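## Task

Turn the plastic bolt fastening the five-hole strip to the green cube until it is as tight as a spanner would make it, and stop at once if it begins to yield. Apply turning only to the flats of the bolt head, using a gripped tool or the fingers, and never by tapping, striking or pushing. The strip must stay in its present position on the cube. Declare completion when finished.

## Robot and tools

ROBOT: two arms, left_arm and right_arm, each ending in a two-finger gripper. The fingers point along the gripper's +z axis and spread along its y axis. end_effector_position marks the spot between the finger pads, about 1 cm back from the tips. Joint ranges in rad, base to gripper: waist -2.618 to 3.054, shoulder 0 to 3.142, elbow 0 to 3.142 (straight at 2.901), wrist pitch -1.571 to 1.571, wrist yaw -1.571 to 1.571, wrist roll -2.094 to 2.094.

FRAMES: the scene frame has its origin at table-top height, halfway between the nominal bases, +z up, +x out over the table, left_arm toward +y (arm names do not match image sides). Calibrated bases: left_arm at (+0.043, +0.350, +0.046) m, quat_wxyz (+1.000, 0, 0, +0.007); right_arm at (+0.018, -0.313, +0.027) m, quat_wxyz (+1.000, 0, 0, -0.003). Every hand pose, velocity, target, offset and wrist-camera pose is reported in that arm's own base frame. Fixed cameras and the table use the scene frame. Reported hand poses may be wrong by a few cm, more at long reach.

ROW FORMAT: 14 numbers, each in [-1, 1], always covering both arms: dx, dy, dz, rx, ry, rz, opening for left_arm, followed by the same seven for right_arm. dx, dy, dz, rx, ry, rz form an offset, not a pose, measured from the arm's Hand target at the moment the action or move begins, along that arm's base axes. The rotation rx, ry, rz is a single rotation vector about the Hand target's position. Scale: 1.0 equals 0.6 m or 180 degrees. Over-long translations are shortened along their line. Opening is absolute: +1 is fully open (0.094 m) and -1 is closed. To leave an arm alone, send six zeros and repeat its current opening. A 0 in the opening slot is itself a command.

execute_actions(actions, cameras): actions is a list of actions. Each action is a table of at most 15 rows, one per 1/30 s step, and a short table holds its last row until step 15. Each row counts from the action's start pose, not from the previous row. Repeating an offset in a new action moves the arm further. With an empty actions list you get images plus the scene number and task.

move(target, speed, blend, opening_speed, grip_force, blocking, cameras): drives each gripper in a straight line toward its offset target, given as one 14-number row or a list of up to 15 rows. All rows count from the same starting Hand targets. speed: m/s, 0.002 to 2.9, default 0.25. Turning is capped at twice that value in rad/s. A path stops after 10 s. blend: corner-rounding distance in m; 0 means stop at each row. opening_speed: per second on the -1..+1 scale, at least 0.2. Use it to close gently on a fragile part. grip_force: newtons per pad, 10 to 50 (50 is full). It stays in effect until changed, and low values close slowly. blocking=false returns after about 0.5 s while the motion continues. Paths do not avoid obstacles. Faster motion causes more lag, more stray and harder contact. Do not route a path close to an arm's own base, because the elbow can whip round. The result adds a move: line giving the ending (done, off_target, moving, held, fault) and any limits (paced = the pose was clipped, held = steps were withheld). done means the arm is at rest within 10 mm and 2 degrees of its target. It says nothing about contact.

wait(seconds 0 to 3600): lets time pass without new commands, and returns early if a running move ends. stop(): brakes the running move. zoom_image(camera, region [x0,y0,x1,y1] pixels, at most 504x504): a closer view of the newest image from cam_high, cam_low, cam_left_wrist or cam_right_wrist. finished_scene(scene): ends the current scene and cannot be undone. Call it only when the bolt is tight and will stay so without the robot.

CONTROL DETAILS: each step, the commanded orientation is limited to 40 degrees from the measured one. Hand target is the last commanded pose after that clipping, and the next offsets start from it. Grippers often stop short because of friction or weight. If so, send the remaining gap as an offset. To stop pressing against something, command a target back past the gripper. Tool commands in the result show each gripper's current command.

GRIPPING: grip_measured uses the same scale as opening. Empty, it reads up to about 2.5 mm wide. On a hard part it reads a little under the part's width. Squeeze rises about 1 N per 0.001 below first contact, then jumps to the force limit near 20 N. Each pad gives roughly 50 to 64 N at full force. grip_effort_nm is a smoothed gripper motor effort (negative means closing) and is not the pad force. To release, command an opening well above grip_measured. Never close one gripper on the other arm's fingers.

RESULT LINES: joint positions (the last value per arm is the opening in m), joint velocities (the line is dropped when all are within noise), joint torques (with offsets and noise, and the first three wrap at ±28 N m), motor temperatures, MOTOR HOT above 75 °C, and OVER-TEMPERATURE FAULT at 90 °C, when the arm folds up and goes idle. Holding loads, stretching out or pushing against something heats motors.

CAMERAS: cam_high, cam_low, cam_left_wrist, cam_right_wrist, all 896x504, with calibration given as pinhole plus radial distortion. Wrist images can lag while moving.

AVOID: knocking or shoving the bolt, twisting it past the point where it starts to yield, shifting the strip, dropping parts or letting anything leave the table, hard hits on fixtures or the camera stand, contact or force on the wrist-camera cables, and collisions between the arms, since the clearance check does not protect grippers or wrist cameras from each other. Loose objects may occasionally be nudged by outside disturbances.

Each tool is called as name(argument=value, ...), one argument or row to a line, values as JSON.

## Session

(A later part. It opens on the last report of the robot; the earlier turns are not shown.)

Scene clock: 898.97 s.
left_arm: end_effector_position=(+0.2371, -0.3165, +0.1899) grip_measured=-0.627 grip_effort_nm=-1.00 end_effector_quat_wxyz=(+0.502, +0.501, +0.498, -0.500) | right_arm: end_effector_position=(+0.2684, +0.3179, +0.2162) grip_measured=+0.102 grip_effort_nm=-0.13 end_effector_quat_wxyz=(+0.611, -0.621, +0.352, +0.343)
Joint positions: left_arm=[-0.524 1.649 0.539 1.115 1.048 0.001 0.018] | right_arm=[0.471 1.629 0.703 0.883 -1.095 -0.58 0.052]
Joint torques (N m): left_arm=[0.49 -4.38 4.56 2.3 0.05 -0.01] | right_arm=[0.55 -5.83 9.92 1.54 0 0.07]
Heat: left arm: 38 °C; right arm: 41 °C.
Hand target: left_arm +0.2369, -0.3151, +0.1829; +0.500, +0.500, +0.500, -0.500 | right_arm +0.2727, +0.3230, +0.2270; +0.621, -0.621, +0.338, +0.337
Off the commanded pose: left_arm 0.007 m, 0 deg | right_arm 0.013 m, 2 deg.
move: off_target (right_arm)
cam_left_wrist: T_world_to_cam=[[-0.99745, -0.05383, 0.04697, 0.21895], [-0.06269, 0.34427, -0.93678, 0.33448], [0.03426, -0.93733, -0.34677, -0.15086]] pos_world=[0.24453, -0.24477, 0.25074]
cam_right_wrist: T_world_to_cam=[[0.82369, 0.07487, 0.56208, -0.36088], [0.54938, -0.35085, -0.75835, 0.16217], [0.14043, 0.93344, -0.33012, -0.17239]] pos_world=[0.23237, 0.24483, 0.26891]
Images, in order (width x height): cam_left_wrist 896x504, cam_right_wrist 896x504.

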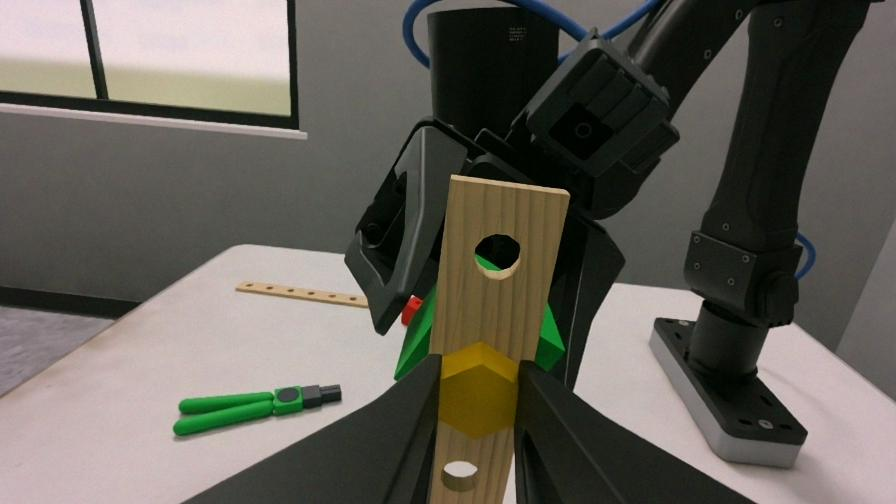

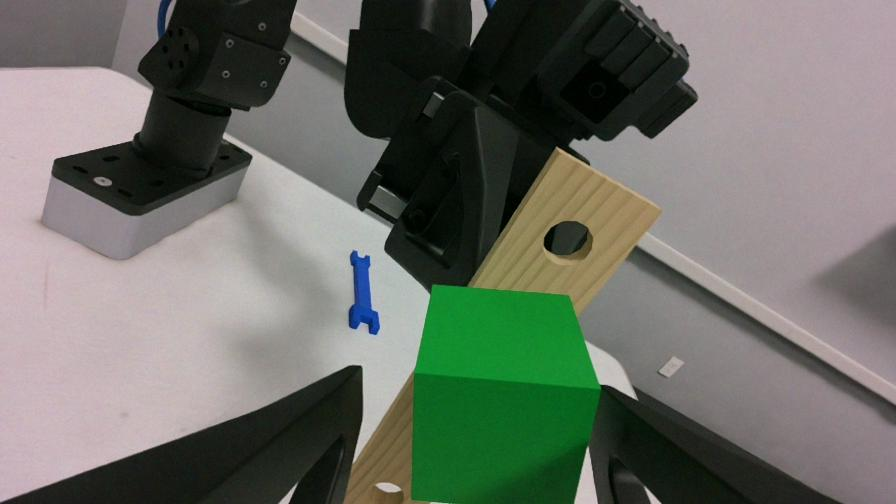

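move(
  target=[
    [0,0,0,0,0,0,-0.72, 0.002,0.006,0.0117,0,0.0,0,0.1],
  ],
  speed=0.06,
  cameras=["cam_right_wrist"],
)

zoom_image(
  camera="cam_right_wrist",
  region=[340, 250, 640, 504],
)

Scene clock: 913.97 s.
left_arm: end_effector_position=(+0.2371, -0.3165, +0.1899) grip_measured=-0.627 grip_effort_nm=-1.00 end_effector_quat_wxyz=(+0.502, +0.501, +0.498, -0.500) | right_arm: end_effector_position=(+0.2710, +0.3217, +0.2229) grip_measured=+0.102 grip_effort_nm=-0.13 end_effector_quat_wxyz=(+0.615, -0.621, +0.348, +0.340)
Joint positions: left_arm=[-0.524 1.649 0.539 1.115 1.048 0.001 0.018] | right_arm=[0.479 1.629 0.728 0.872 -1.086 -0.58 0.052]
Joint torques (N m): left_arm=[0.43 -4.37 4.59 2.3 0.04 -0.01] | right_arm=[0.62 -6.54 10.04 1.36 0.01 0.09]
Heat: left arm: 38 °C; right arm: 40 °C.
Hand target: left_arm +0.2369, -0.3151, +0.1829; +0.500, +0.500, +0.500, -0.500 | right_arm +0.2740, +0.3265, +0.2340; +0.621, -0.621, +0.338, +0.337
Off the commanded pose: left_arm 0.007 m, 0 deg | right_arm 0.012 m, 1 deg.
move: off_target (right_arm)
cam_right_wrist: T_world_to_cam=[[0.81713, 0.07075, 0.57209, -0.36623], [0.55783, -0.34724, -0.75382, 0.16272], [0.14532, 0.9351, -0.32321, -0.17743]] pos_world=[0.23427, 0.24834, 0.27483]

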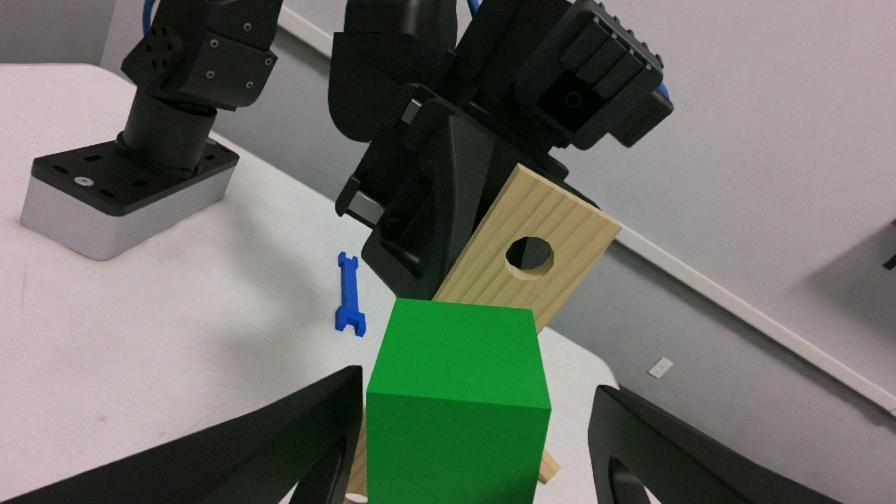

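Scaled by 1.680.

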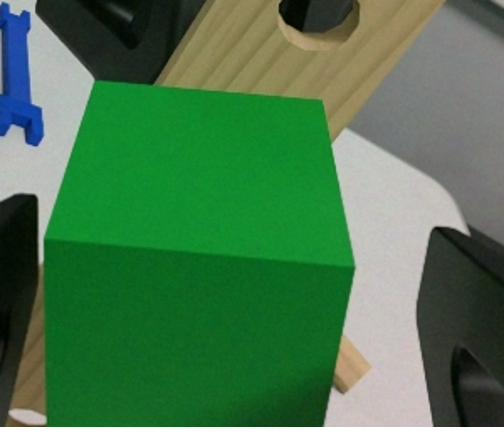

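move(
  target=[
    [0,0,0,0,0,0,-0.72, -0.0055,0.004,-0.0015,0,0.0,0,0.1],
  ],
  speed=0.06,
  cameras=["cam_right_wrist", "cam_left_wrist"],
)

zoom_image(
  camera="cam_right_wrist",
  region=[340, 250, 640, 504],
)

zoom_image(
  camera="cam_left_wrist",
  region=[340, 150, 640, 450],
)

Scene clock: 922.60 s.
left_arm: end_effector_position=(+0.2371, -0.3165, +0.1899) grip_measured=-0.627 grip_effort_nm=-1.00 end_effector_quat_wxyz=(+0.502, +0.501, +0.498, -0.500) | right_arm: end_effector_position=(+0.2690, +0.3251, +0.2227) grip_measured=+0.102 grip_effort_nm=-0.12 end_effector_quat_wxyz=(+0.614, -0.621, +0.348, +0.340)
Joint positions: left_arm=[-0.524 1.649 0.539 1.115 1.048 0.001 0.018] | right_arm=[0.492 1.629 0.728 0.871 -1.075 -0.58 0.052]
Joint torques (N m): left_arm=[0.39 -4.34 4.56 2.3 0.03 -0.02] | right_arm=[0.59 -6.82 9.24 1.38 0.04 0.09]
Heat: left arm: 38 °C; right arm: 41 °C.
Hand target: left_arm +0.2369, -0.3151, +0.1829; +0.500, +0.500, +0.500, -0.500 | right_arm +0.2707, +0.3289, +0.2331; +0.621, -0.621, +0.338, +0.337
Off the commanded pose: left_arm 0.007 m, 0 deg | right_arm 0.011 m, 1 deg.
move: off_target (right_arm)
cam_left_wrist: T_world_to_cam=[[-0.99745, -0.05383, 0.04697, 0.21895], [-0.06269, 0.34427, -0.93678, 0.33448], [0.03426, -0.93733, -0.34677, -0.15086]] pos_world=[0.24453, -0.24477, 0.25074]
cam_right_wrist: T_world_to_cam=[[0.81737, 0.07211, 0.57159, -0.36512], [0.55783, -0.34706, -0.75391, 0.16487], [0.14401, 0.93507, -0.3239, -0.17987]] pos_world=[0.23237, 0.25174, 0.27473]
Images, in order (width x height): cam_left_wrist 896x504, cam_right_wrist 896x504.

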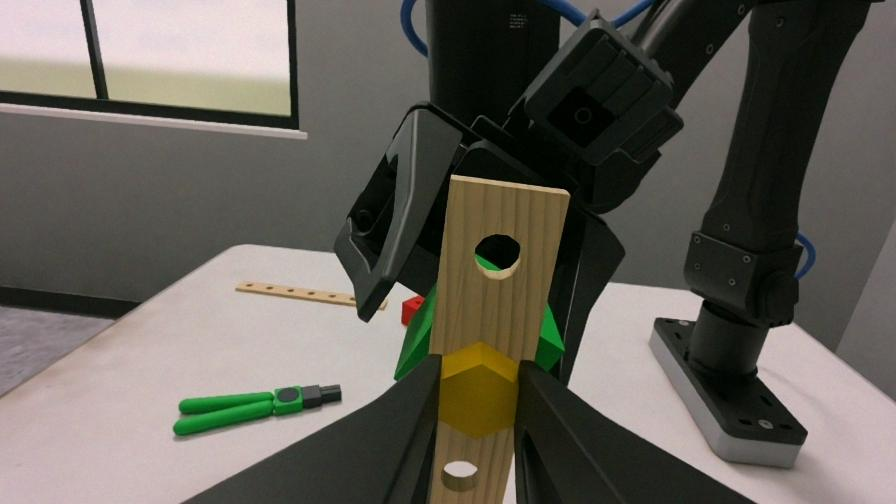

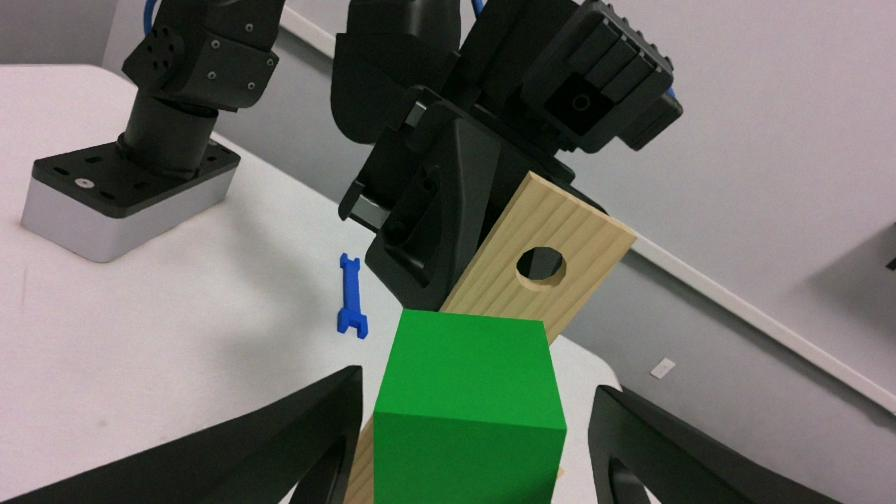

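Scaled by 1.680.

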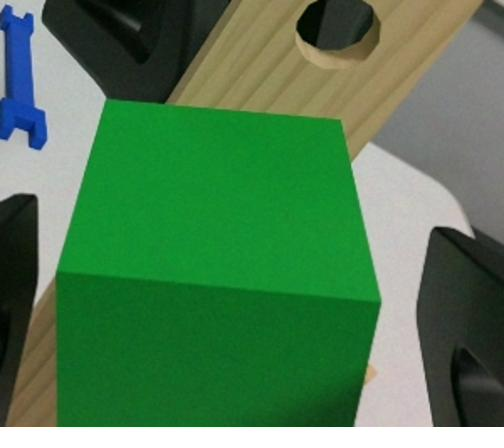

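Scaled by 1.680.

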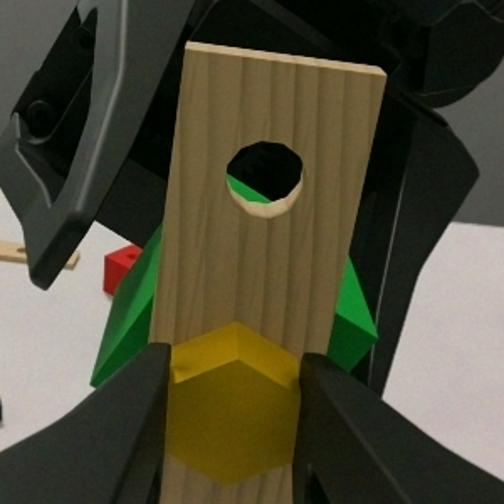

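execute_actions(
  actions=[],
)

Scene clock: 941.27 s.
left_arm: end_effector_position=(+0.2371, -0.3165, +0.1899) grip_measured=-0.627 grip_effort_nm=-1.00 end_effector_quat_wxyz=(+0.502, +0.501, +0.498, -0.500) | right_arm: end_effector_position=(+0.2691, +0.3251, +0.2227) grip_measured=+0.102 grip_effort_nm=-0.13 end_effector_quat_wxyz=(+0.614, -0.621, +0.348, +0.340)
Joint positions: left_arm=[-0.524 1.649 0.539 1.115 1.048 0.001 0.018] | right_arm=[0.492 1.629 0.728 0.871 -1.074 -0.58 0.052]
Joint velocities: within noise
Joint torques (N m): left_arm=[0.4 -4.37 4.53 2.3 0.02 -0.01] | right_arm=[0.57 -6.83 9.21 1.39 0.02 0.08]
Motor temperatures (°C): left_arm=[25 30 37 37 26 26 27] | right_arm=[26 31 39 41 25 27 25]
Heat: left arm: 37 °C; right arm: 41 °C.
Hand target: left_arm +0.2369, -0.3151, +0.1829; +0.500, +0.500, +0.500, -0.500 | right_arm +0.2707, +0.3289, +0.2331; +0.621, -0.621, +0.338, +0.337
Tool commands: left_gripper/opening=-0.72 right_gripper/opening=+0.1
Off the commanded pose: left_arm 0.007 m, 0 deg | right_arm 0.011 m, 1 deg.
camera_calibration:
cam_left_wrist: T_world_to_cam=[[-0.99745, -0.05383, 0.04697, 0.21895], [-0.06269, 0.34427, -0.93678, 0.33448], [0.03426, -0.93733, -0.34677, -0.15086]] pos_world=[0.24453, -0.24477, 0.25074]
cam_right_wrist: T_world_to_cam=[[0.81737, 0.07177, 0.57162, -0.36505], [0.55772, -0.34728, -0.75389, 0.16494], [0.14441, 0.93501, -0.32388, -0.17995]] pos_world=[0.23237, 0.25174, 0.27473]

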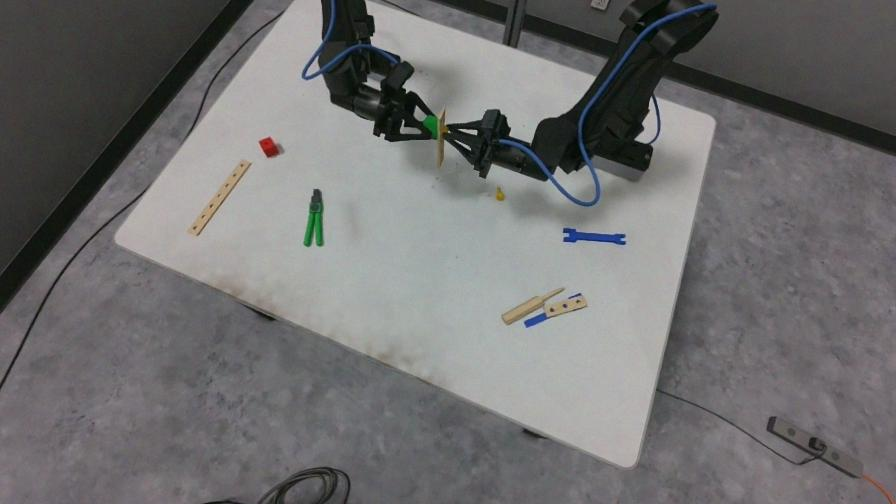

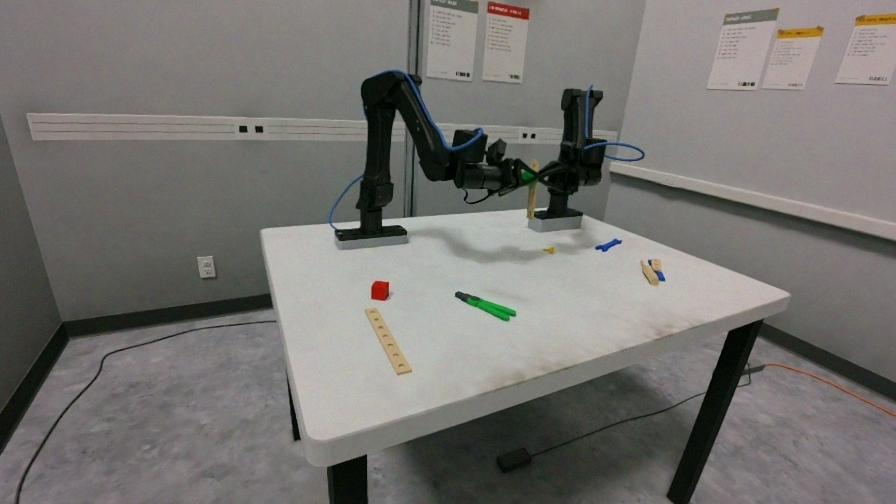

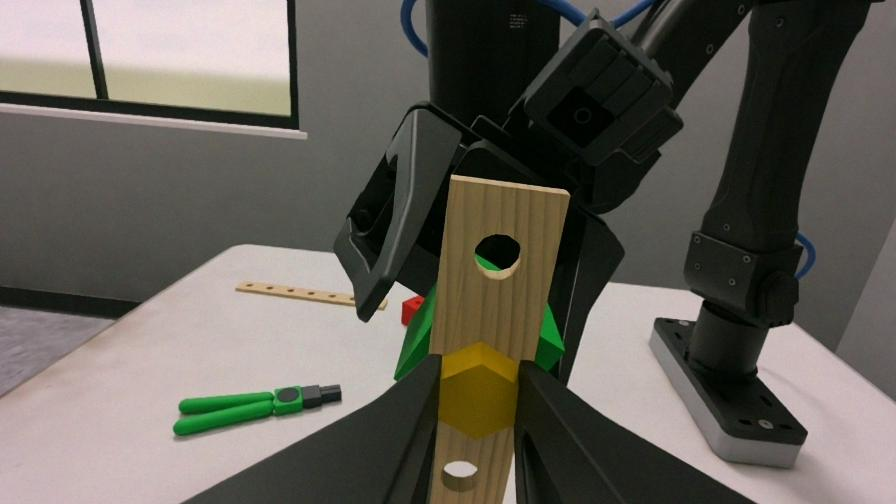

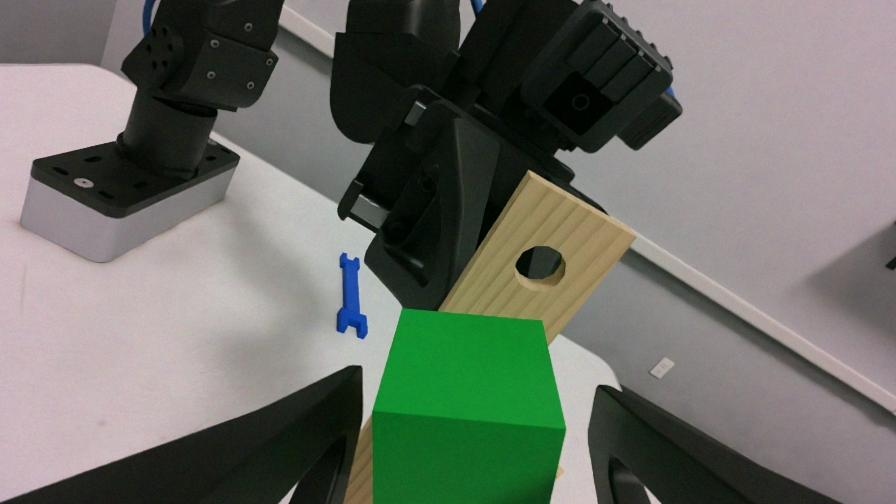

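move(
  target=[0,0,0,0,0,0,-0.72,-0.0022,0,-0.0013,0,0,0,-0.32],
  opening_speed=0.4,
  cameras=["cam_left_wrist","cam_right_wrist"],
)

Scene clock: 946.57 s.
left_arm: end_effector_position=(+0.2381, -0.3161, +0.1910) grip_measured=-0.627 grip_effort_nm=-1.00 end_effector_quat_wxyz=(+0.505, +0.501, +0.496, -0.498) | right_arm: end_effector_position=(+0.2695, +0.3251, +0.2226) grip_measured=-0.315 grip_effort_nm=-0.26 end_effector_quat_wxyz=(+0.614, -0.621, +0.349, +0.340)
Joint positions: left_arm=[-0.523 1.649 0.539 1.122 1.046 0.001 0.018] | right_arm=[0.492 1.629 0.728 0.87 -1.072 -0.58 0.032]
Joint torques (N m): left_arm=[0.29 -4.4 4.56 2.25 0.04 -0.01] | right_arm=[0.77 -7.01 8.66 1.43 0.01 0.09]
Heat: left arm: 37 °C; right arm: 41 °C.
Hand target: left_arm +0.2371, -0.3150, +0.1829; +0.500, +0.500, +0.500, -0.500 | right_arm +0.2694, +0.3289, +0.2323; +0.621, -0.621, +0.338, +0.337
Off the commanded pose: left_arm 0.008 m, 1 deg | right_arm 0.010 m, 2 deg.
move: done
cam_left_wrist: T_world_to_cam=[[-0.99749, -0.05745, 0.04128, 0.21982], [-0.05847, 0.34087, -0.93829, 0.33364], [0.03984, -0.93835, -0.34338, -0.15236]] pos_world=[0.24484, -0.24406, 0.25166]
cam_right_wrist: T_world_to_cam=[[0.81791, 0.07017, 0.57105, -0.36481], [0.55643, -0.34886, -0.75411, 0.16549], [0.1463, 0.93454, -0.32438, -0.1803]] pos_world=[0.23267, 0.25183, 0.27463]

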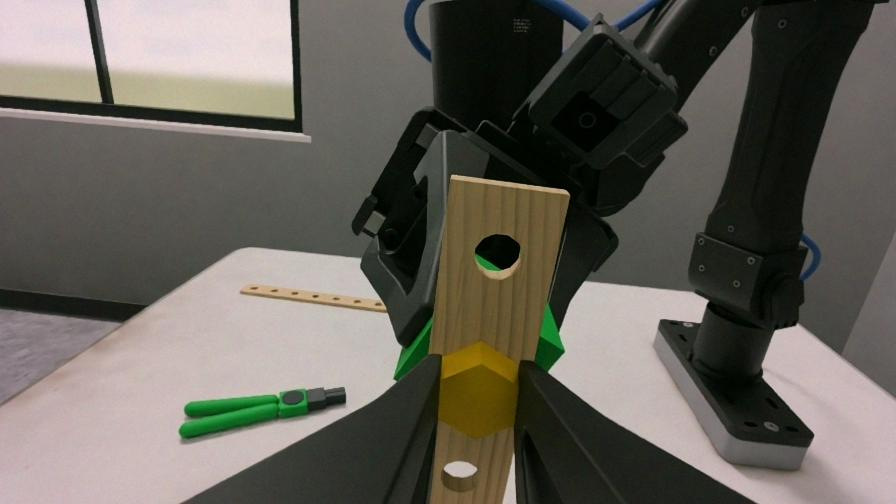

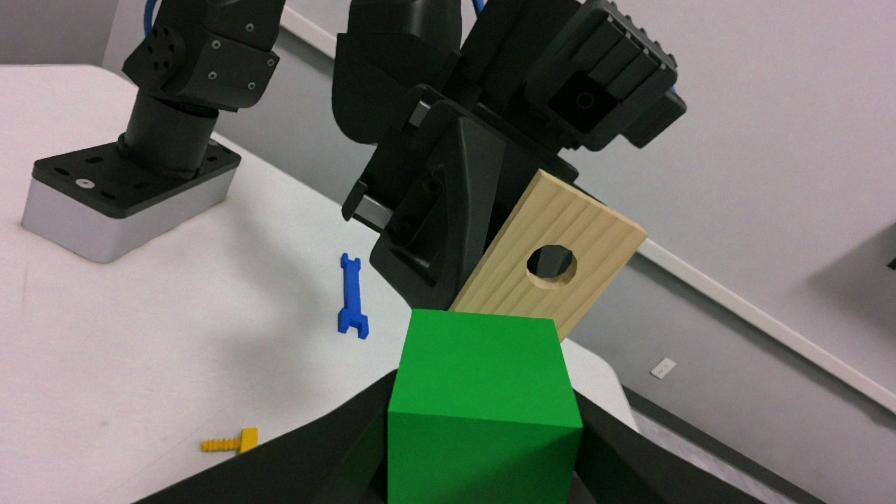

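move(
  target=[0,0,0,0,0,0,-0.72,0,0,0,0,0,0,-0.5],
  opening_speed=0.2,
  cameras=["cam_left_wrist","cam_right_wrist"],
)

Scene clock: 951.23 s.
left_arm: end_effector_position=(+0.2381, -0.3161, +0.1910) grip_measured=-0.627 grip_effort_nm=-1.00 end_effector_quat_wxyz=(+0.505, +0.501, +0.496, -0.498) | right_arm: end_effector_position=(+0.2695, +0.3251, +0.2226) grip_measured=-0.338 grip_effort_nm=-1.05 end_effector_quat_wxyz=(+0.614, -0.621, +0.349, +0.340)
Joint positions: left_arm=[-0.523 1.649 0.539 1.122 1.046 0 0.018] | right_arm=[0.492 1.629 0.728 0.87 -1.072 -0.58 0.031]
Joint torques (N m): left_arm=[0.28 -4.36 4.55 2.23 0.05 -0.02] | right_arm=[0.8 -6.97 8.65 1.43 0.01 0.08]
Heat: left arm: 37 °C; right arm: 41 °C.
Hand target: left_arm +0.2371, -0.3150, +0.1829; +0.500, +0.500, +0.500, -0.500 | right_arm +0.2694, +0.3289, +0.2323; +0.621, -0.621, +0.338, +0.337
Off the commanded pose: left_arm 0.008 m, 1 deg | right_arm 0.010 m, 2 deg.
move: done
cam_left_wrist: T_world_to_cam=[[-0.99748, -0.05747, 0.0416, 0.21973], [-0.05877, 0.34086, -0.93828, 0.33371], [0.03974, -0.93836, -0.34338, -0.15233]] pos_world=[0.24484, -0.24406, 0.25166]
cam_right_wrist: T_world_to_cam=[[0.81791, 0.07017, 0.57105, -0.36481], [0.55643, -0.34886, -0.75411, 0.16549], [0.1463, 0.93454, -0.32438, -0.1803]] pos_world=[0.23267, 0.25183, 0.27463]

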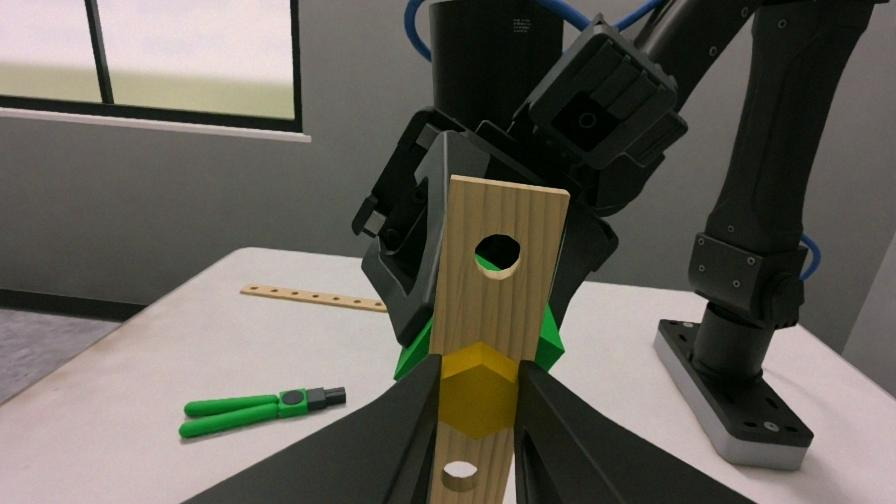

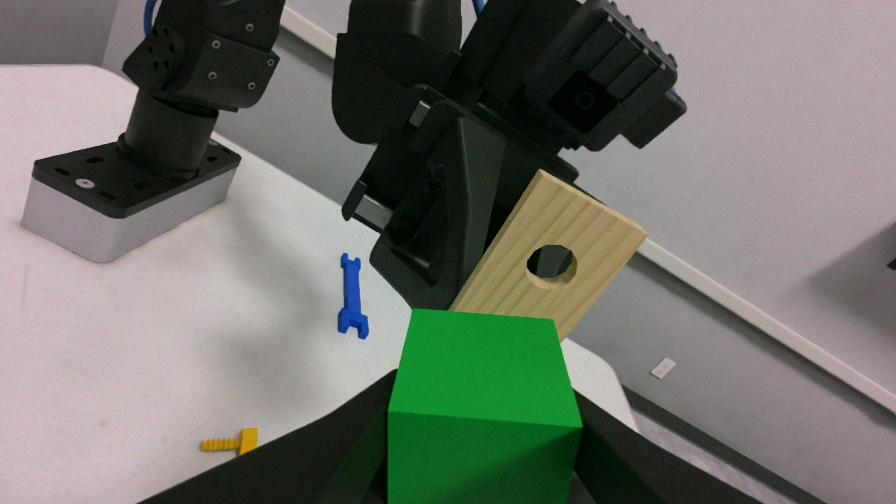

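move(
  target=[0,0,0,0,-0.0278,0,-0.72,0,0,0,0,0,0,-0.5],
  speed=0.08,
  cameras=["cam_left_wrist","cam_right_wrist"],
)

Scene clock: 960.00 s.
left_arm: end_effector_position=(+0.2381, -0.3161, +0.1910) grip_measured=-0.627 grip_effort_nm=-1.00 end_effector_quat_wxyz=(+0.518, +0.514, +0.483, -0.484) | right_arm: end_effector_position=(+0.2695, +0.3251, +0.2226) grip_measured=-0.338 grip_effort_nm=-1.05 end_effector_quat_wxyz=(+0.615, -0.622, +0.347, +0.338)
Joint positions: left_arm=[-0.523 1.649 0.539 1.122 1.046 0.055 0.018] | right_arm=[0.492 1.629 0.728 0.87 -1.072 -0.587 0.031]
Joint torques (N m): left_arm=[0.28 -4.36 4.56 2.24 0.04 0.37] | right_arm=[0.75 -6.97 8.68 1.43 0.01 0.14]
Heat: left arm: 38 °C; right arm: 41 °C.
Hand target: left_arm +0.2371, -0.3150, +0.1829; +0.522, +0.521, +0.478, -0.478 | right_arm +0.2694, +0.3289, +0.2323; +0.621, -0.621, +0.338, +0.337
Off the commanded pose: left_arm 0.008 m, 1 deg | right_arm 0.010 m, 1 deg.
move: done
cam_left_wrist: T_world_to_cam=[[-0.99825, -0.0578, -0.01281, 0.23017], [-0.00768, 0.34092, -0.94006, 0.32185], [0.05871, -0.93831, -0.34077, -0.15735]] pos_world=[0.24147, -0.24406, 0.25188]
cam_right_wrist: T_world_to_cam=[[0.8142, 0.07021, 0.57632, -0.36505], [0.56131, -0.34883, -0.7505, 0.16338], [0.14835, 0.93455, -0.32343, -0.18106]] pos_world=[0.23238, 0.25183, 0.27444]

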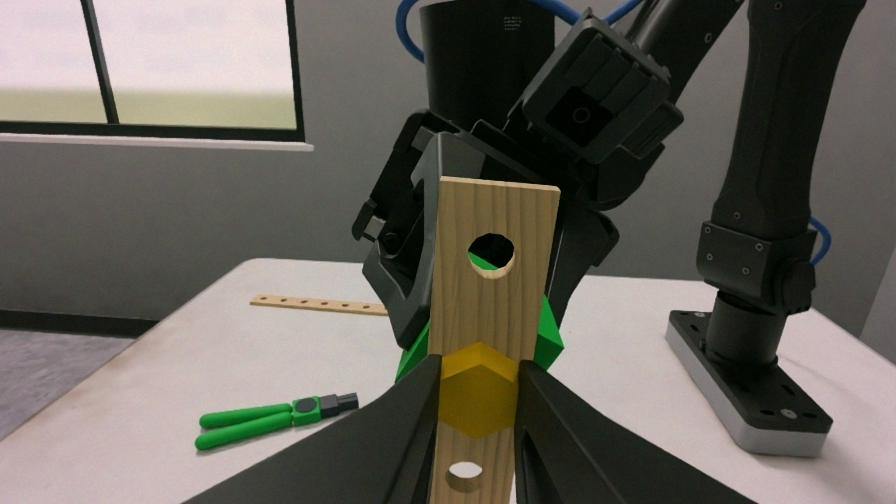

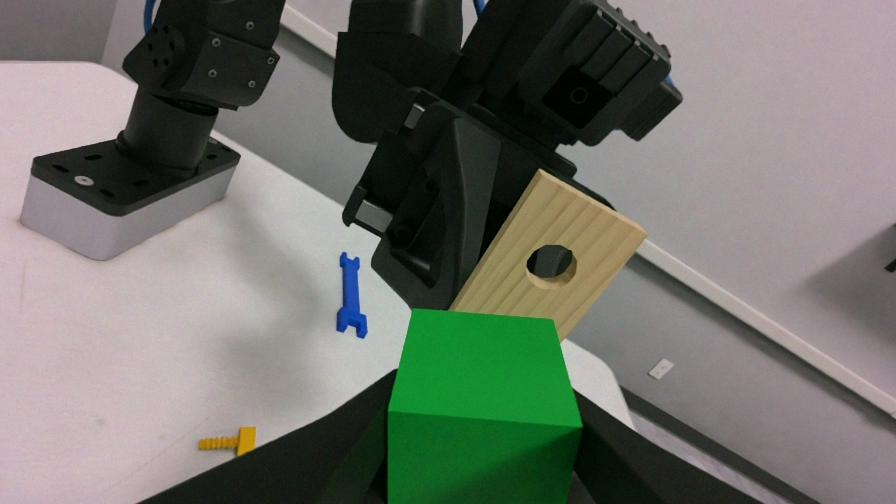

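move(
  target=[0,0,0,0,-0.0278,0,-0.72,0,0,0,0,0,0,-0.5],
  speed=0.08,
  cameras=["cam_left_wrist","cam_right_wrist"],
)

Scene clock: 966.53 s.
left_arm: end_effector_position=(+0.2381, -0.3161, +0.1910) grip_measured=-0.627 grip_effort_nm=-1.00 end_effector_quat_wxyz=(+0.536, +0.532, +0.463, -0.464) | right_arm: end_effector_position=(+0.2695, +0.3251, +0.2226) grip_measured=-0.338 grip_effort_nm=-1.05 end_effector_quat_wxyz=(+0.617, -0.624, +0.343, +0.334)
Joint positions: left_arm=[-0.523 1.649 0.539 1.122 1.046 0.131 0.018] | right_arm=[0.492 1.629 0.728 0.87 -1.072 -0.599 0.031]
Joint torques (N m): left_arm=[0.27 -4.31 4.59 2.24 0.05 0.45] | right_arm=[0.75 -7.01 8.72 1.42 0.02 0.31]
Heat: left arm: 39 °C; right arm: 41 °C.
Hand target: left_arm +0.2371, -0.3150, +0.1829; +0.542, +0.541, +0.455, -0.455 | right_arm +0.2694, +0.3289, +0.2323; +0.621, -0.621, +0.338, +0.337
Off the commanded pose: left_arm 0.008 m, 2 deg | right_arm 0.010 m, 1 deg.
move: done
cam_left_wrist: T_world_to_cam=[[-0.99434, -0.05819, -0.08885, 0.24365], [0.06383, 0.34114, -0.93784, 0.30453], [0.08489, -0.93821, -0.33549, -0.16452]] pos_world=[0.2368, -0.24406, 0.25206]
cam_right_wrist: T_world_to_cam=[[0.80688, 0.07039, 0.58651, -0.36534], [0.57076, -0.3488, -0.74335, 0.15925], [0.15225, 0.93455, -0.32161, -0.18252]] pos_world=[0.23168, 0.25183, 0.27396]

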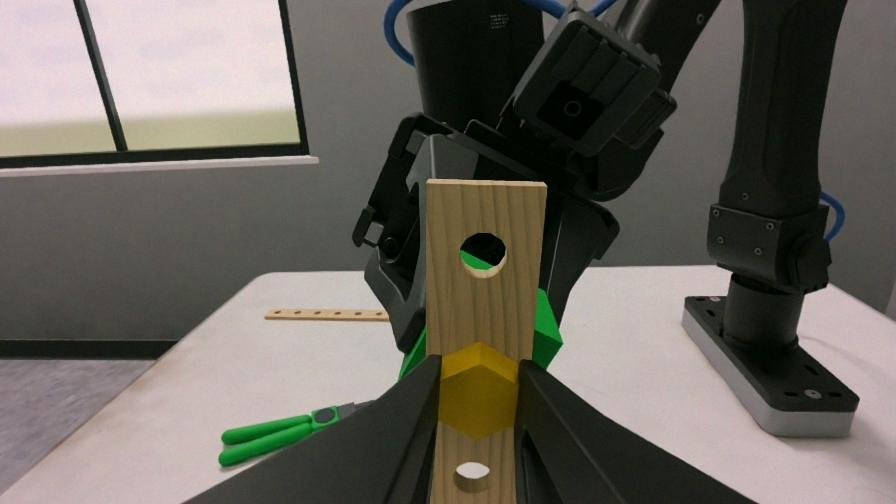

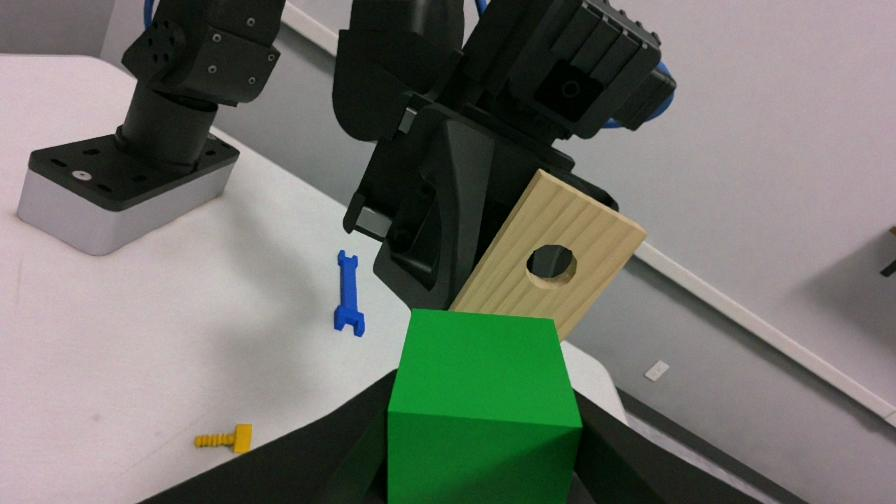

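move(
  target=[0,0,0,0,-0.0278,0,-0.72,0,0,0,0,0,0,-0.5],
  speed=0.08,
)

move(
  target=[0,0,0,0,-0.0278,0,-0.72,0,0,0,0,0,0,-0.5],
  speed=0.08,
  cameras=["cam_left_wrist","cam_right_wrist"],
)

Scene clock: 973.30 s.
left_arm: end_effector_position=(+0.2381, -0.3161, +0.1910) grip_measured=-0.627 grip_effort_nm=-1.00 end_effector_quat_wxyz=(+0.554, +0.549, +0.442, -0.443) | right_arm: end_effector_position=(+0.2695, +0.3251, +0.2226) grip_measured=-0.338 grip_effort_nm=-1.05 end_effector_quat_wxyz=(+0.620, -0.626, +0.339, +0.330)
Joint positions: left_arm=[-0.523 1.649 0.539 1.122 1.046 0.207 0.018] | right_arm=[0.492 1.629 0.728 0.87 -1.072 -0.612 0.031]
Joint torques (N m): left_arm=[0.27 -4.36 4.6 2.25 0.04 0.51] | right_arm=[0.75 -7.01 8.69 1.41 0.01 0.45]
Heat: left arm: 39 °C; right arm: 41 °C.
Hand target: left_arm +0.2371, -0.3150, +0.1829; +0.561, +0.561, +0.431, -0.431 | right_arm +0.2694, +0.3289, +0.2323; +0.621, -0.621, +0.338, +0.337
Off the commanded pose: left_arm 0.008 m, 3 deg | right_arm 0.010 m, 1 deg.
move: off_target (left_arm)

Scene clock: 974.53 s.
left_arm: end_effector_position=(+0.2381, -0.3161, +0.1910) grip_measured=-0.627 grip_effort_nm=-1.00 end_effector_quat_wxyz=(+0.570, +0.566, +0.421, -0.422) | right_arm: end_effector_position=(+0.2695, +0.3251, +0.2226) grip_measured=-0.338 grip_effort_nm=-1.05 end_effector_quat_wxyz=(+0.622, -0.629, +0.335, +0.326)
Joint positions: left_arm=[-0.523 1.649 0.539 1.122 1.046 0.283 0.018] | right_arm=[0.492 1.629 0.728 0.87 -1.072 -0.625 0.031]
Joint torques (N m): left_arm=[0.24 -4.3 4.59 2.27 0.04 0.7] | right_arm=[0.76 -7.04 8.76 1.39 0 0.62]
Heat: left arm: 39 °C; right arm: 41 °C.
Hand target: left_arm +0.2371, -0.3150, +0.1829; +0.580, +0.579, +0.406, -0.406 | right_arm +0.2694, +0.3289, +0.2323; +0.621, -0.621, +0.338, +0.337
Off the commanded pose: left_arm 0.008 m, 3 deg | right_arm 0.010 m, 2 deg.
move: off_target (left_arm)
cam_left_wrist: T_world_to_cam=[[-0.96932, -0.05906, -0.23862, 0.26604], [0.20499, 0.34154, -0.91724, 0.26704], [0.13567, -0.93801, -0.31895, -0.17971]] pos_world=[0.22751, -0.24406, 0.25111]
cam_right_wrist: T_world_to_cam=[[0.79112, 0.07085, 0.60754, -0.3659], [0.59028, -0.34869, -0.72799, 0.15048], [0.16027, 0.93456, -0.31768, -0.18558]] pos_world=[0.23039, 0.25183, 0.27289]

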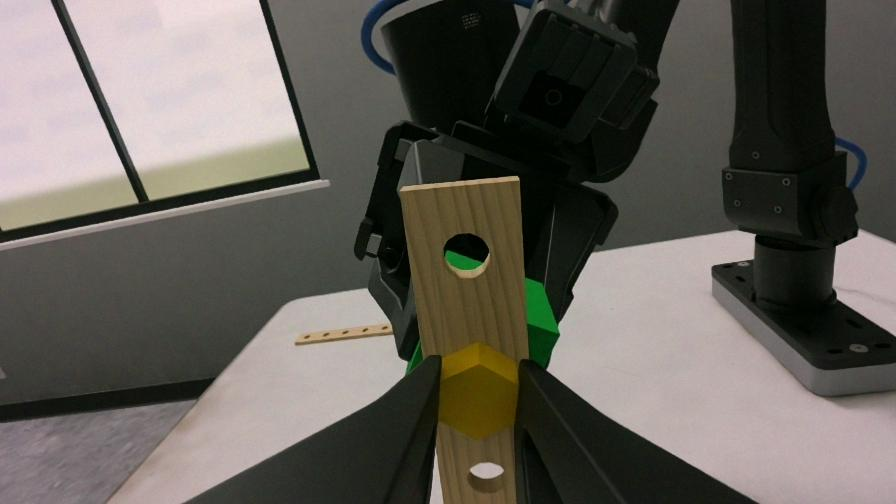

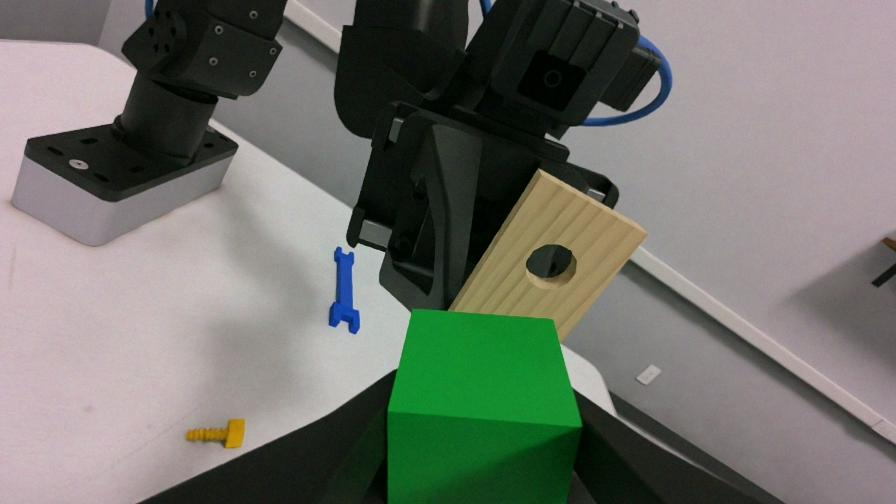

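move(
  target=[0,0,0,0,-0.0167,0,-0.72,0,0,0,0,0,0,-0.5],
  speed=0.05,
)

move(
  target=[0,0,0,0,-0.0167,0,-0.72,0,0,0,0,0,0,-0.5],
  speed=0.05,
)

Scene clock: 987.13 s.
left_arm: end_effector_position=(+0.2381, -0.3161, +0.1910) grip_measured=-0.627 grip_effort_nm=-1.00 end_effector_quat_wxyz=(+0.580, +0.576, +0.407, -0.408) | right_arm: end_effector_position=(+0.2695, +0.3251, +0.2226) grip_measured=-0.338 grip_effort_nm=-1.05 end_effector_quat_wxyz=(+0.622, -0.629, +0.334, +0.325)
Joint positions: left_arm=[-0.523 1.649 0.539 1.122 1.046 0.332 0.018] | right_arm=[0.492 1.629 0.728 0.87 -1.072 -0.629 0.031]
Joint torques (N m): left_arm=[0.27 -4.26 4.56 2.27 0.03 0.67] | right_arm=[0.76 -7.08 8.77 1.39 0 0.65]
Heat: left arm: 40 °C; right arm: 41 °C.
Hand target: left_arm +0.2371, -0.3150, +0.1829; +0.590, +0.589, +0.390, -0.390 | right_arm +0.2694, +0.3289, +0.2323; +0.621, -0.621, +0.338, +0.337
Off the commanded pose: left_arm 0.008 m, 3 deg | right_arm 0.010 m, 2 deg.
move: off_target (left_arm)

Scene clock: 988.30 s.
left_arm: end_effector_position=(+0.2380, -0.3161, +0.1910) grip_measured=-0.627 grip_effort_nm=-1.00 end_effector_quat_wxyz=(+0.589, +0.585, +0.393, -0.394) | right_arm: end_effector_position=(+0.2695, +0.3251, +0.2227) grip_measured=-0.338 grip_effort_nm=-1.05 end_effector_quat_wxyz=(+0.624, -0.630, +0.331, +0.322)
Joint positions: left_arm=[-0.523 1.649 0.539 1.122 1.046 0.379 0.018] | right_arm=[0.492 1.629 0.728 0.871 -1.072 -0.636 0.031]
Joint torques (N m): left_arm=[0.28 -4.21 4.48 2.28 0.04 0.78] | right_arm=[0.73 -7.12 8.8 1.37 0 0.68]
Heat: left arm: 40 °C; right arm: 41 °C.
Hand target: left_arm +0.2370, -0.3150, +0.1829; +0.600, +0.599, +0.375, -0.375 | right_arm +0.2693, +0.3289, +0.2323; +0.621, -0.621, +0.338, +0.337
Off the commanded pose: left_arm 0.008 m, 4 deg | right_arm 0.010 m, 2 deg.
move: off_target (left_arm)

move(
  target=[0,0,0,0,-0.0167,0,-0.72,0,0,0,0,0,0,-0.5],
  speed=0.05,
)

move(
  target=[0,0,0,0,-0.0167,0,-0.72,0,0,0,0,0,0,-0.5],
  speed=0.05,
  cameras=["cam_left_wrist","cam_right_wrist"],
)

Scene clock: 995.43 s.
left_arm: end_effector_position=(+0.2380, -0.3161, +0.1910) grip_measured=-0.627 grip_effort_nm=-1.00 end_effector_quat_wxyz=(+0.598, +0.593, +0.381, -0.382) | right_arm: end_effector_position=(+0.2697, +0.3251, +0.2228) grip_measured=-0.338 grip_effort_nm=-1.05 end_effector_quat_wxyz=(+0.626, -0.632, +0.328, +0.318)
Joint positions: left_arm=[-0.523 1.649 0.539 1.122 1.046 0.422 0.018] | right_arm=[0.492 1.629 0.728 0.872 -1.071 -0.647 0.031]
Joint torques (N m): left_arm=[0.29 -4.23 4.53 2.31 0.05 0.85] | right_arm=[0.75 -7.12 8.81 1.34 -0.01 0.84]
Heat: left arm: 40 °C; right arm: 41 °C.
Hand target: left_arm +0.2370, -0.3150, +0.1829; +0.610, +0.609, +0.359, -0.359 | right_arm +0.2693, +0.3289, +0.2323; +0.621, -0.621, +0.338, +0.337
Off the commanded pose: left_arm 0.008 m, 4 deg | right_arm 0.010 m, 3 deg.
move: off_target (left_arm)

Scene clock: 996.67 s.
left_arm: end_effector_position=(+0.2380, -0.3161, +0.1910) grip_measured=-0.627 grip_effort_nm=-1.00 end_effector_quat_wxyz=(+0.608, +0.603, +0.365, -0.366) | right_arm: end_effector_position=(+0.2698, +0.3251, +0.2232) grip_measured=-0.338 grip_effort_nm=-1.05 end_effector_quat_wxyz=(+0.627, -0.632, +0.327, +0.317)
Joint positions: left_arm=[-0.523 1.649 0.539 1.122 1.046 0.474 0.018] | right_arm=[0.492 1.629 0.728 0.874 -1.07 -0.648 0.031]
Joint torques (N m): left_arm=[0.31 -4.15 4.56 2.31 0.04 0.82] | right_arm=[0.76 -7.08 8.84 1.32 -0.01 0.83]
Heat: left arm: 40 °C; right arm: 41 °C.
Hand target: left_arm +0.2370, -0.3150, +0.1829; +0.619, +0.618, +0.343, -0.343 | right_arm +0.2694, +0.3289, +0.2323; +0.621, -0.621, +0.338, +0.337
Off the commanded pose: left_arm 0.008 m, 4 deg | right_arm 0.010 m, 3 deg.
move: off_target (left_arm)
cam_left_wrist: T_world_to_cam=[[-0.90628, -0.05969, -0.41844, 0.28511], [0.37521, 0.34218, -0.86147, 0.2161], [0.19461, -0.93773, -0.28772, -0.19956]] pos_world=[0.21615, -0.24406, 0.24804]
cam_right_wrist: T_world_to_cam=[[0.77524, 0.06866, 0.62792, -0.36613], [0.60839, -0.34851, -0.71302, 0.14238], [0.16988, 0.93479, -0.31195, -0.18943]] pos_world=[0.2294, 0.25183, 0.27232]

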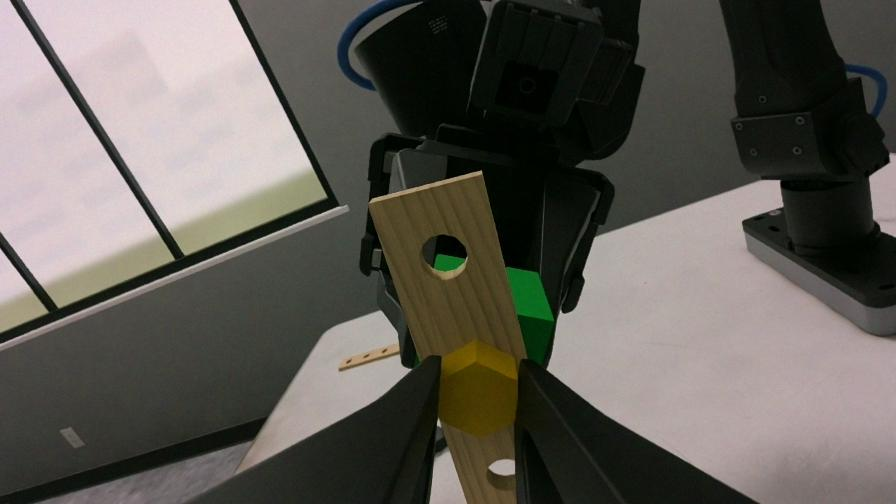

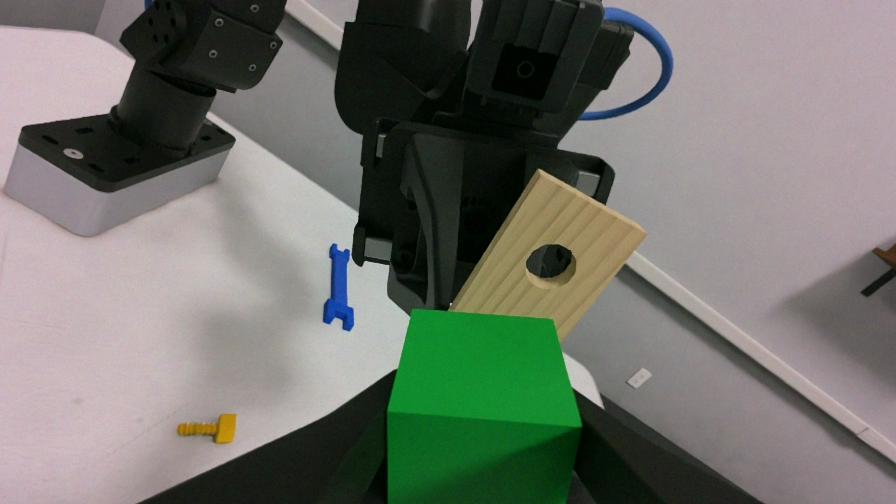

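wait(
  seconds=0.5,
)

Scene clock: 1003.93 s.
left_arm: end_effector_position=(+0.2380, -0.3161, +0.1910) grip_measured=-0.627 grip_effort_nm=-1.00 end_effector_quat_wxyz=(+0.608, +0.603, +0.365, -0.366) | right_arm: end_effector_position=(+0.2698, +0.3251, +0.2232) grip_measured=-0.338 grip_effort_nm=-1.05 end_effector_quat_wxyz=(+0.627, -0.632, +0.327, +0.317)
Joint positions: left_arm=[-0.523 1.649 0.539 1.122 1.046 0.474 0.018] | right_arm=[0.492 1.629 0.728 0.874 -1.07 -0.648 0.031]
Joint torques (N m): left_arm=[0.29 -4.18 4.6 2.3 0.04 0.83] | right_arm=[0.75 -7.12 8.83 1.33 -0.01 0.82]
Heat: left arm: 40 °C; right arm: 41 °C.
Hand target: left_arm +0.2370, -0.3150, +0.1829; +0.619, +0.618, +0.343, -0.343 | right_arm +0.2694, +0.3289, +0.2323; +0.621, -0.621, +0.338, +0.337
Tool commands: left_gripper/opening=-0.72 right_gripper/opening=-0.5
Off the commanded pose: left_arm 0.008 m, 4 deg | right_arm 0.010 m, 3 deg.
wait: 0.50 s; at rest from the start

move(
  target=[0,0,0,0,-0.0083,0,-0.72,0,0,0,0,0,0,-0.5],
  speed=0.05,
)

Scene clock: 1006.60 s.
left_arm: end_effector_position=(+0.2380, -0.3161, +0.1910) grip_measured=-0.627 grip_effort_nm=-1.00 end_effector_quat_wxyz=(+0.613, +0.608, +0.356, -0.358) | right_arm: end_effector_position=(+0.2698, +0.3251, +0.2234) grip_measured=-0.338 grip_effort_nm=-1.05 end_effector_quat_wxyz=(+0.627, -0.632, +0.327, +0.317)
Joint positions: left_arm=[-0.523 1.649 0.539 1.122 1.046 0.502 0.018] | right_arm=[0.492 1.629 0.728 0.875 -1.07 -0.648 0.031]
Joint torques (N m): left_arm=[0.35 -4.19 4.55 2.3 0.04 0.79] | right_arm=[0.75 -7.16 8.8 1.31 -0.01 0.82]
Heat: left arm: 40 °C; right arm: 40 °C.
Hand target: left_arm +0.2370, -0.3150, +0.1829; +0.623, +0.623, +0.335, -0.335 | right_arm +0.2694, +0.3289, +0.2323; +0.621, -0.621, +0.338, +0.337
Off the commanded pose: left_arm 0.008 m, 4 deg | right_arm 0.010 m, 3 deg.
move: off_target (left_arm)

execute_actions(
  actions=[],
  cameras=["cam_left_wrist"],
)

zoom_image(
  camera="cam_left_wrist",
  region=[380, 300, 580, 480],
)

Scene clock: 1018.63 s.
left_arm: end_effector_position=(+0.2380, -0.3161, +0.1910) grip_measured=-0.627 grip_effort_nm=-1.00 end_effector_quat_wxyz=(+0.613, +0.608, +0.356, -0.357) | right_arm: end_effector_position=(+0.2698, +0.3251, +0.2234) grip_measured=-0.338 grip_effort_nm=-1.05 end_effector_quat_wxyz=(+0.627, -0.632, +0.327, +0.317)
Joint positions: left_arm=[-0.523 1.649 0.539 1.122 1.046 0.502 0.018] | right_arm=[0.492 1.629 0.728 0.875 -1.07 -0.648 0.031]
Joint velocities: within noise
Joint torques (N m): left_arm=[0.25 -4.22 4.55 2.3 0.05 0.83] | right_arm=[0.75 -7.09 8.83 1.31 -0.01 0.82]
Motor temperatures (°C): left_arm=[25 29 37 41 26 27 27] | right_arm=[26 31 39 40 25 28 27]
Heat: left arm: 41 °C; right arm: 40 °C.
Hand target: left_arm +0.2370, -0.3150, +0.1829; +0.623, +0.623, +0.334, -0.335 | right_arm +0.2694, +0.3289, +0.2323; +0.621, -0.621, +0.338, +0.337
Tool commands: left_gripper/opening=-0.72 right_gripper/opening=-0.5
Off the commanded pose: left_arm 0.008 m, 4 deg | right_arm 0.010 m, 3 deg.
camera_calibration:
cam_left_wrist: T_world_to_cam=[[-0.89426, -0.05985, -0.44353, 0.28697], [0.39901, 0.34226, -0.85067, 0.20843], [0.20272, -0.9377, -0.28219, -0.20262]] pos_world=[0.21453, -0.24416, 0.24741]
Images, in order (width x height): cam_left_wrist 896x504.

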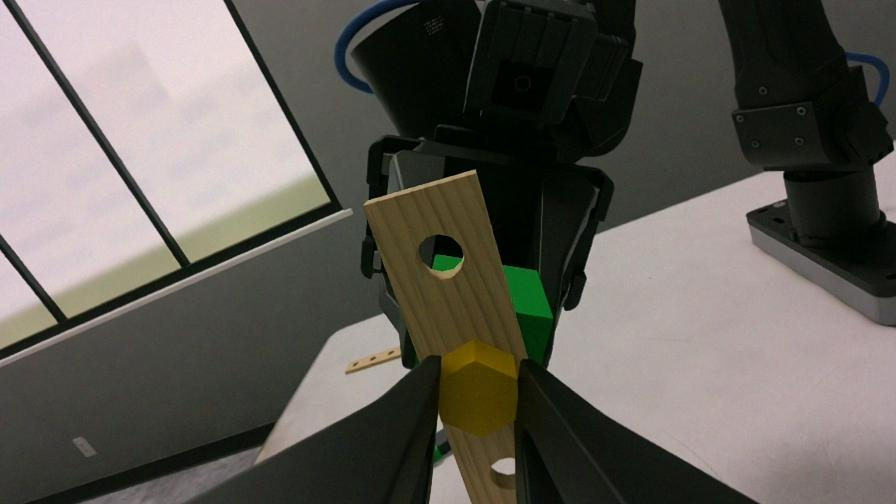

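Scaled by 2.520.

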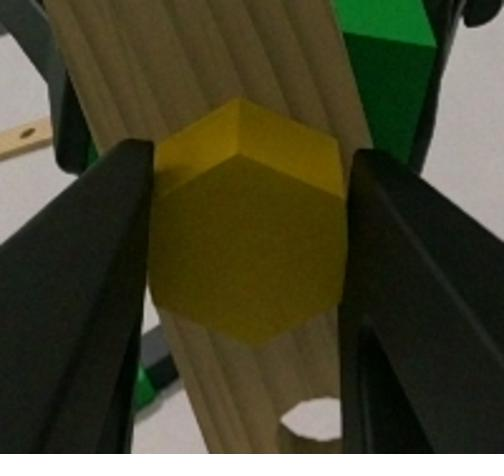

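zoom_image(
  camera="cam_left_wrist",
  region=[430, 330, 530, 450],
)

Scaled by 4.200.

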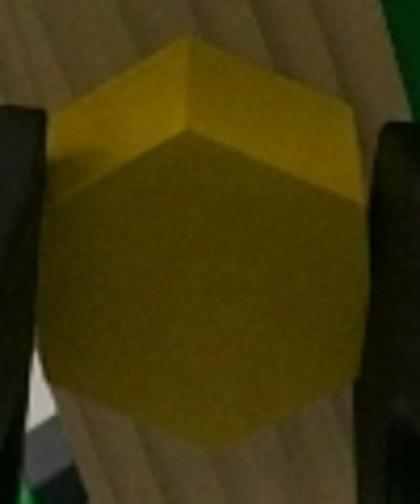

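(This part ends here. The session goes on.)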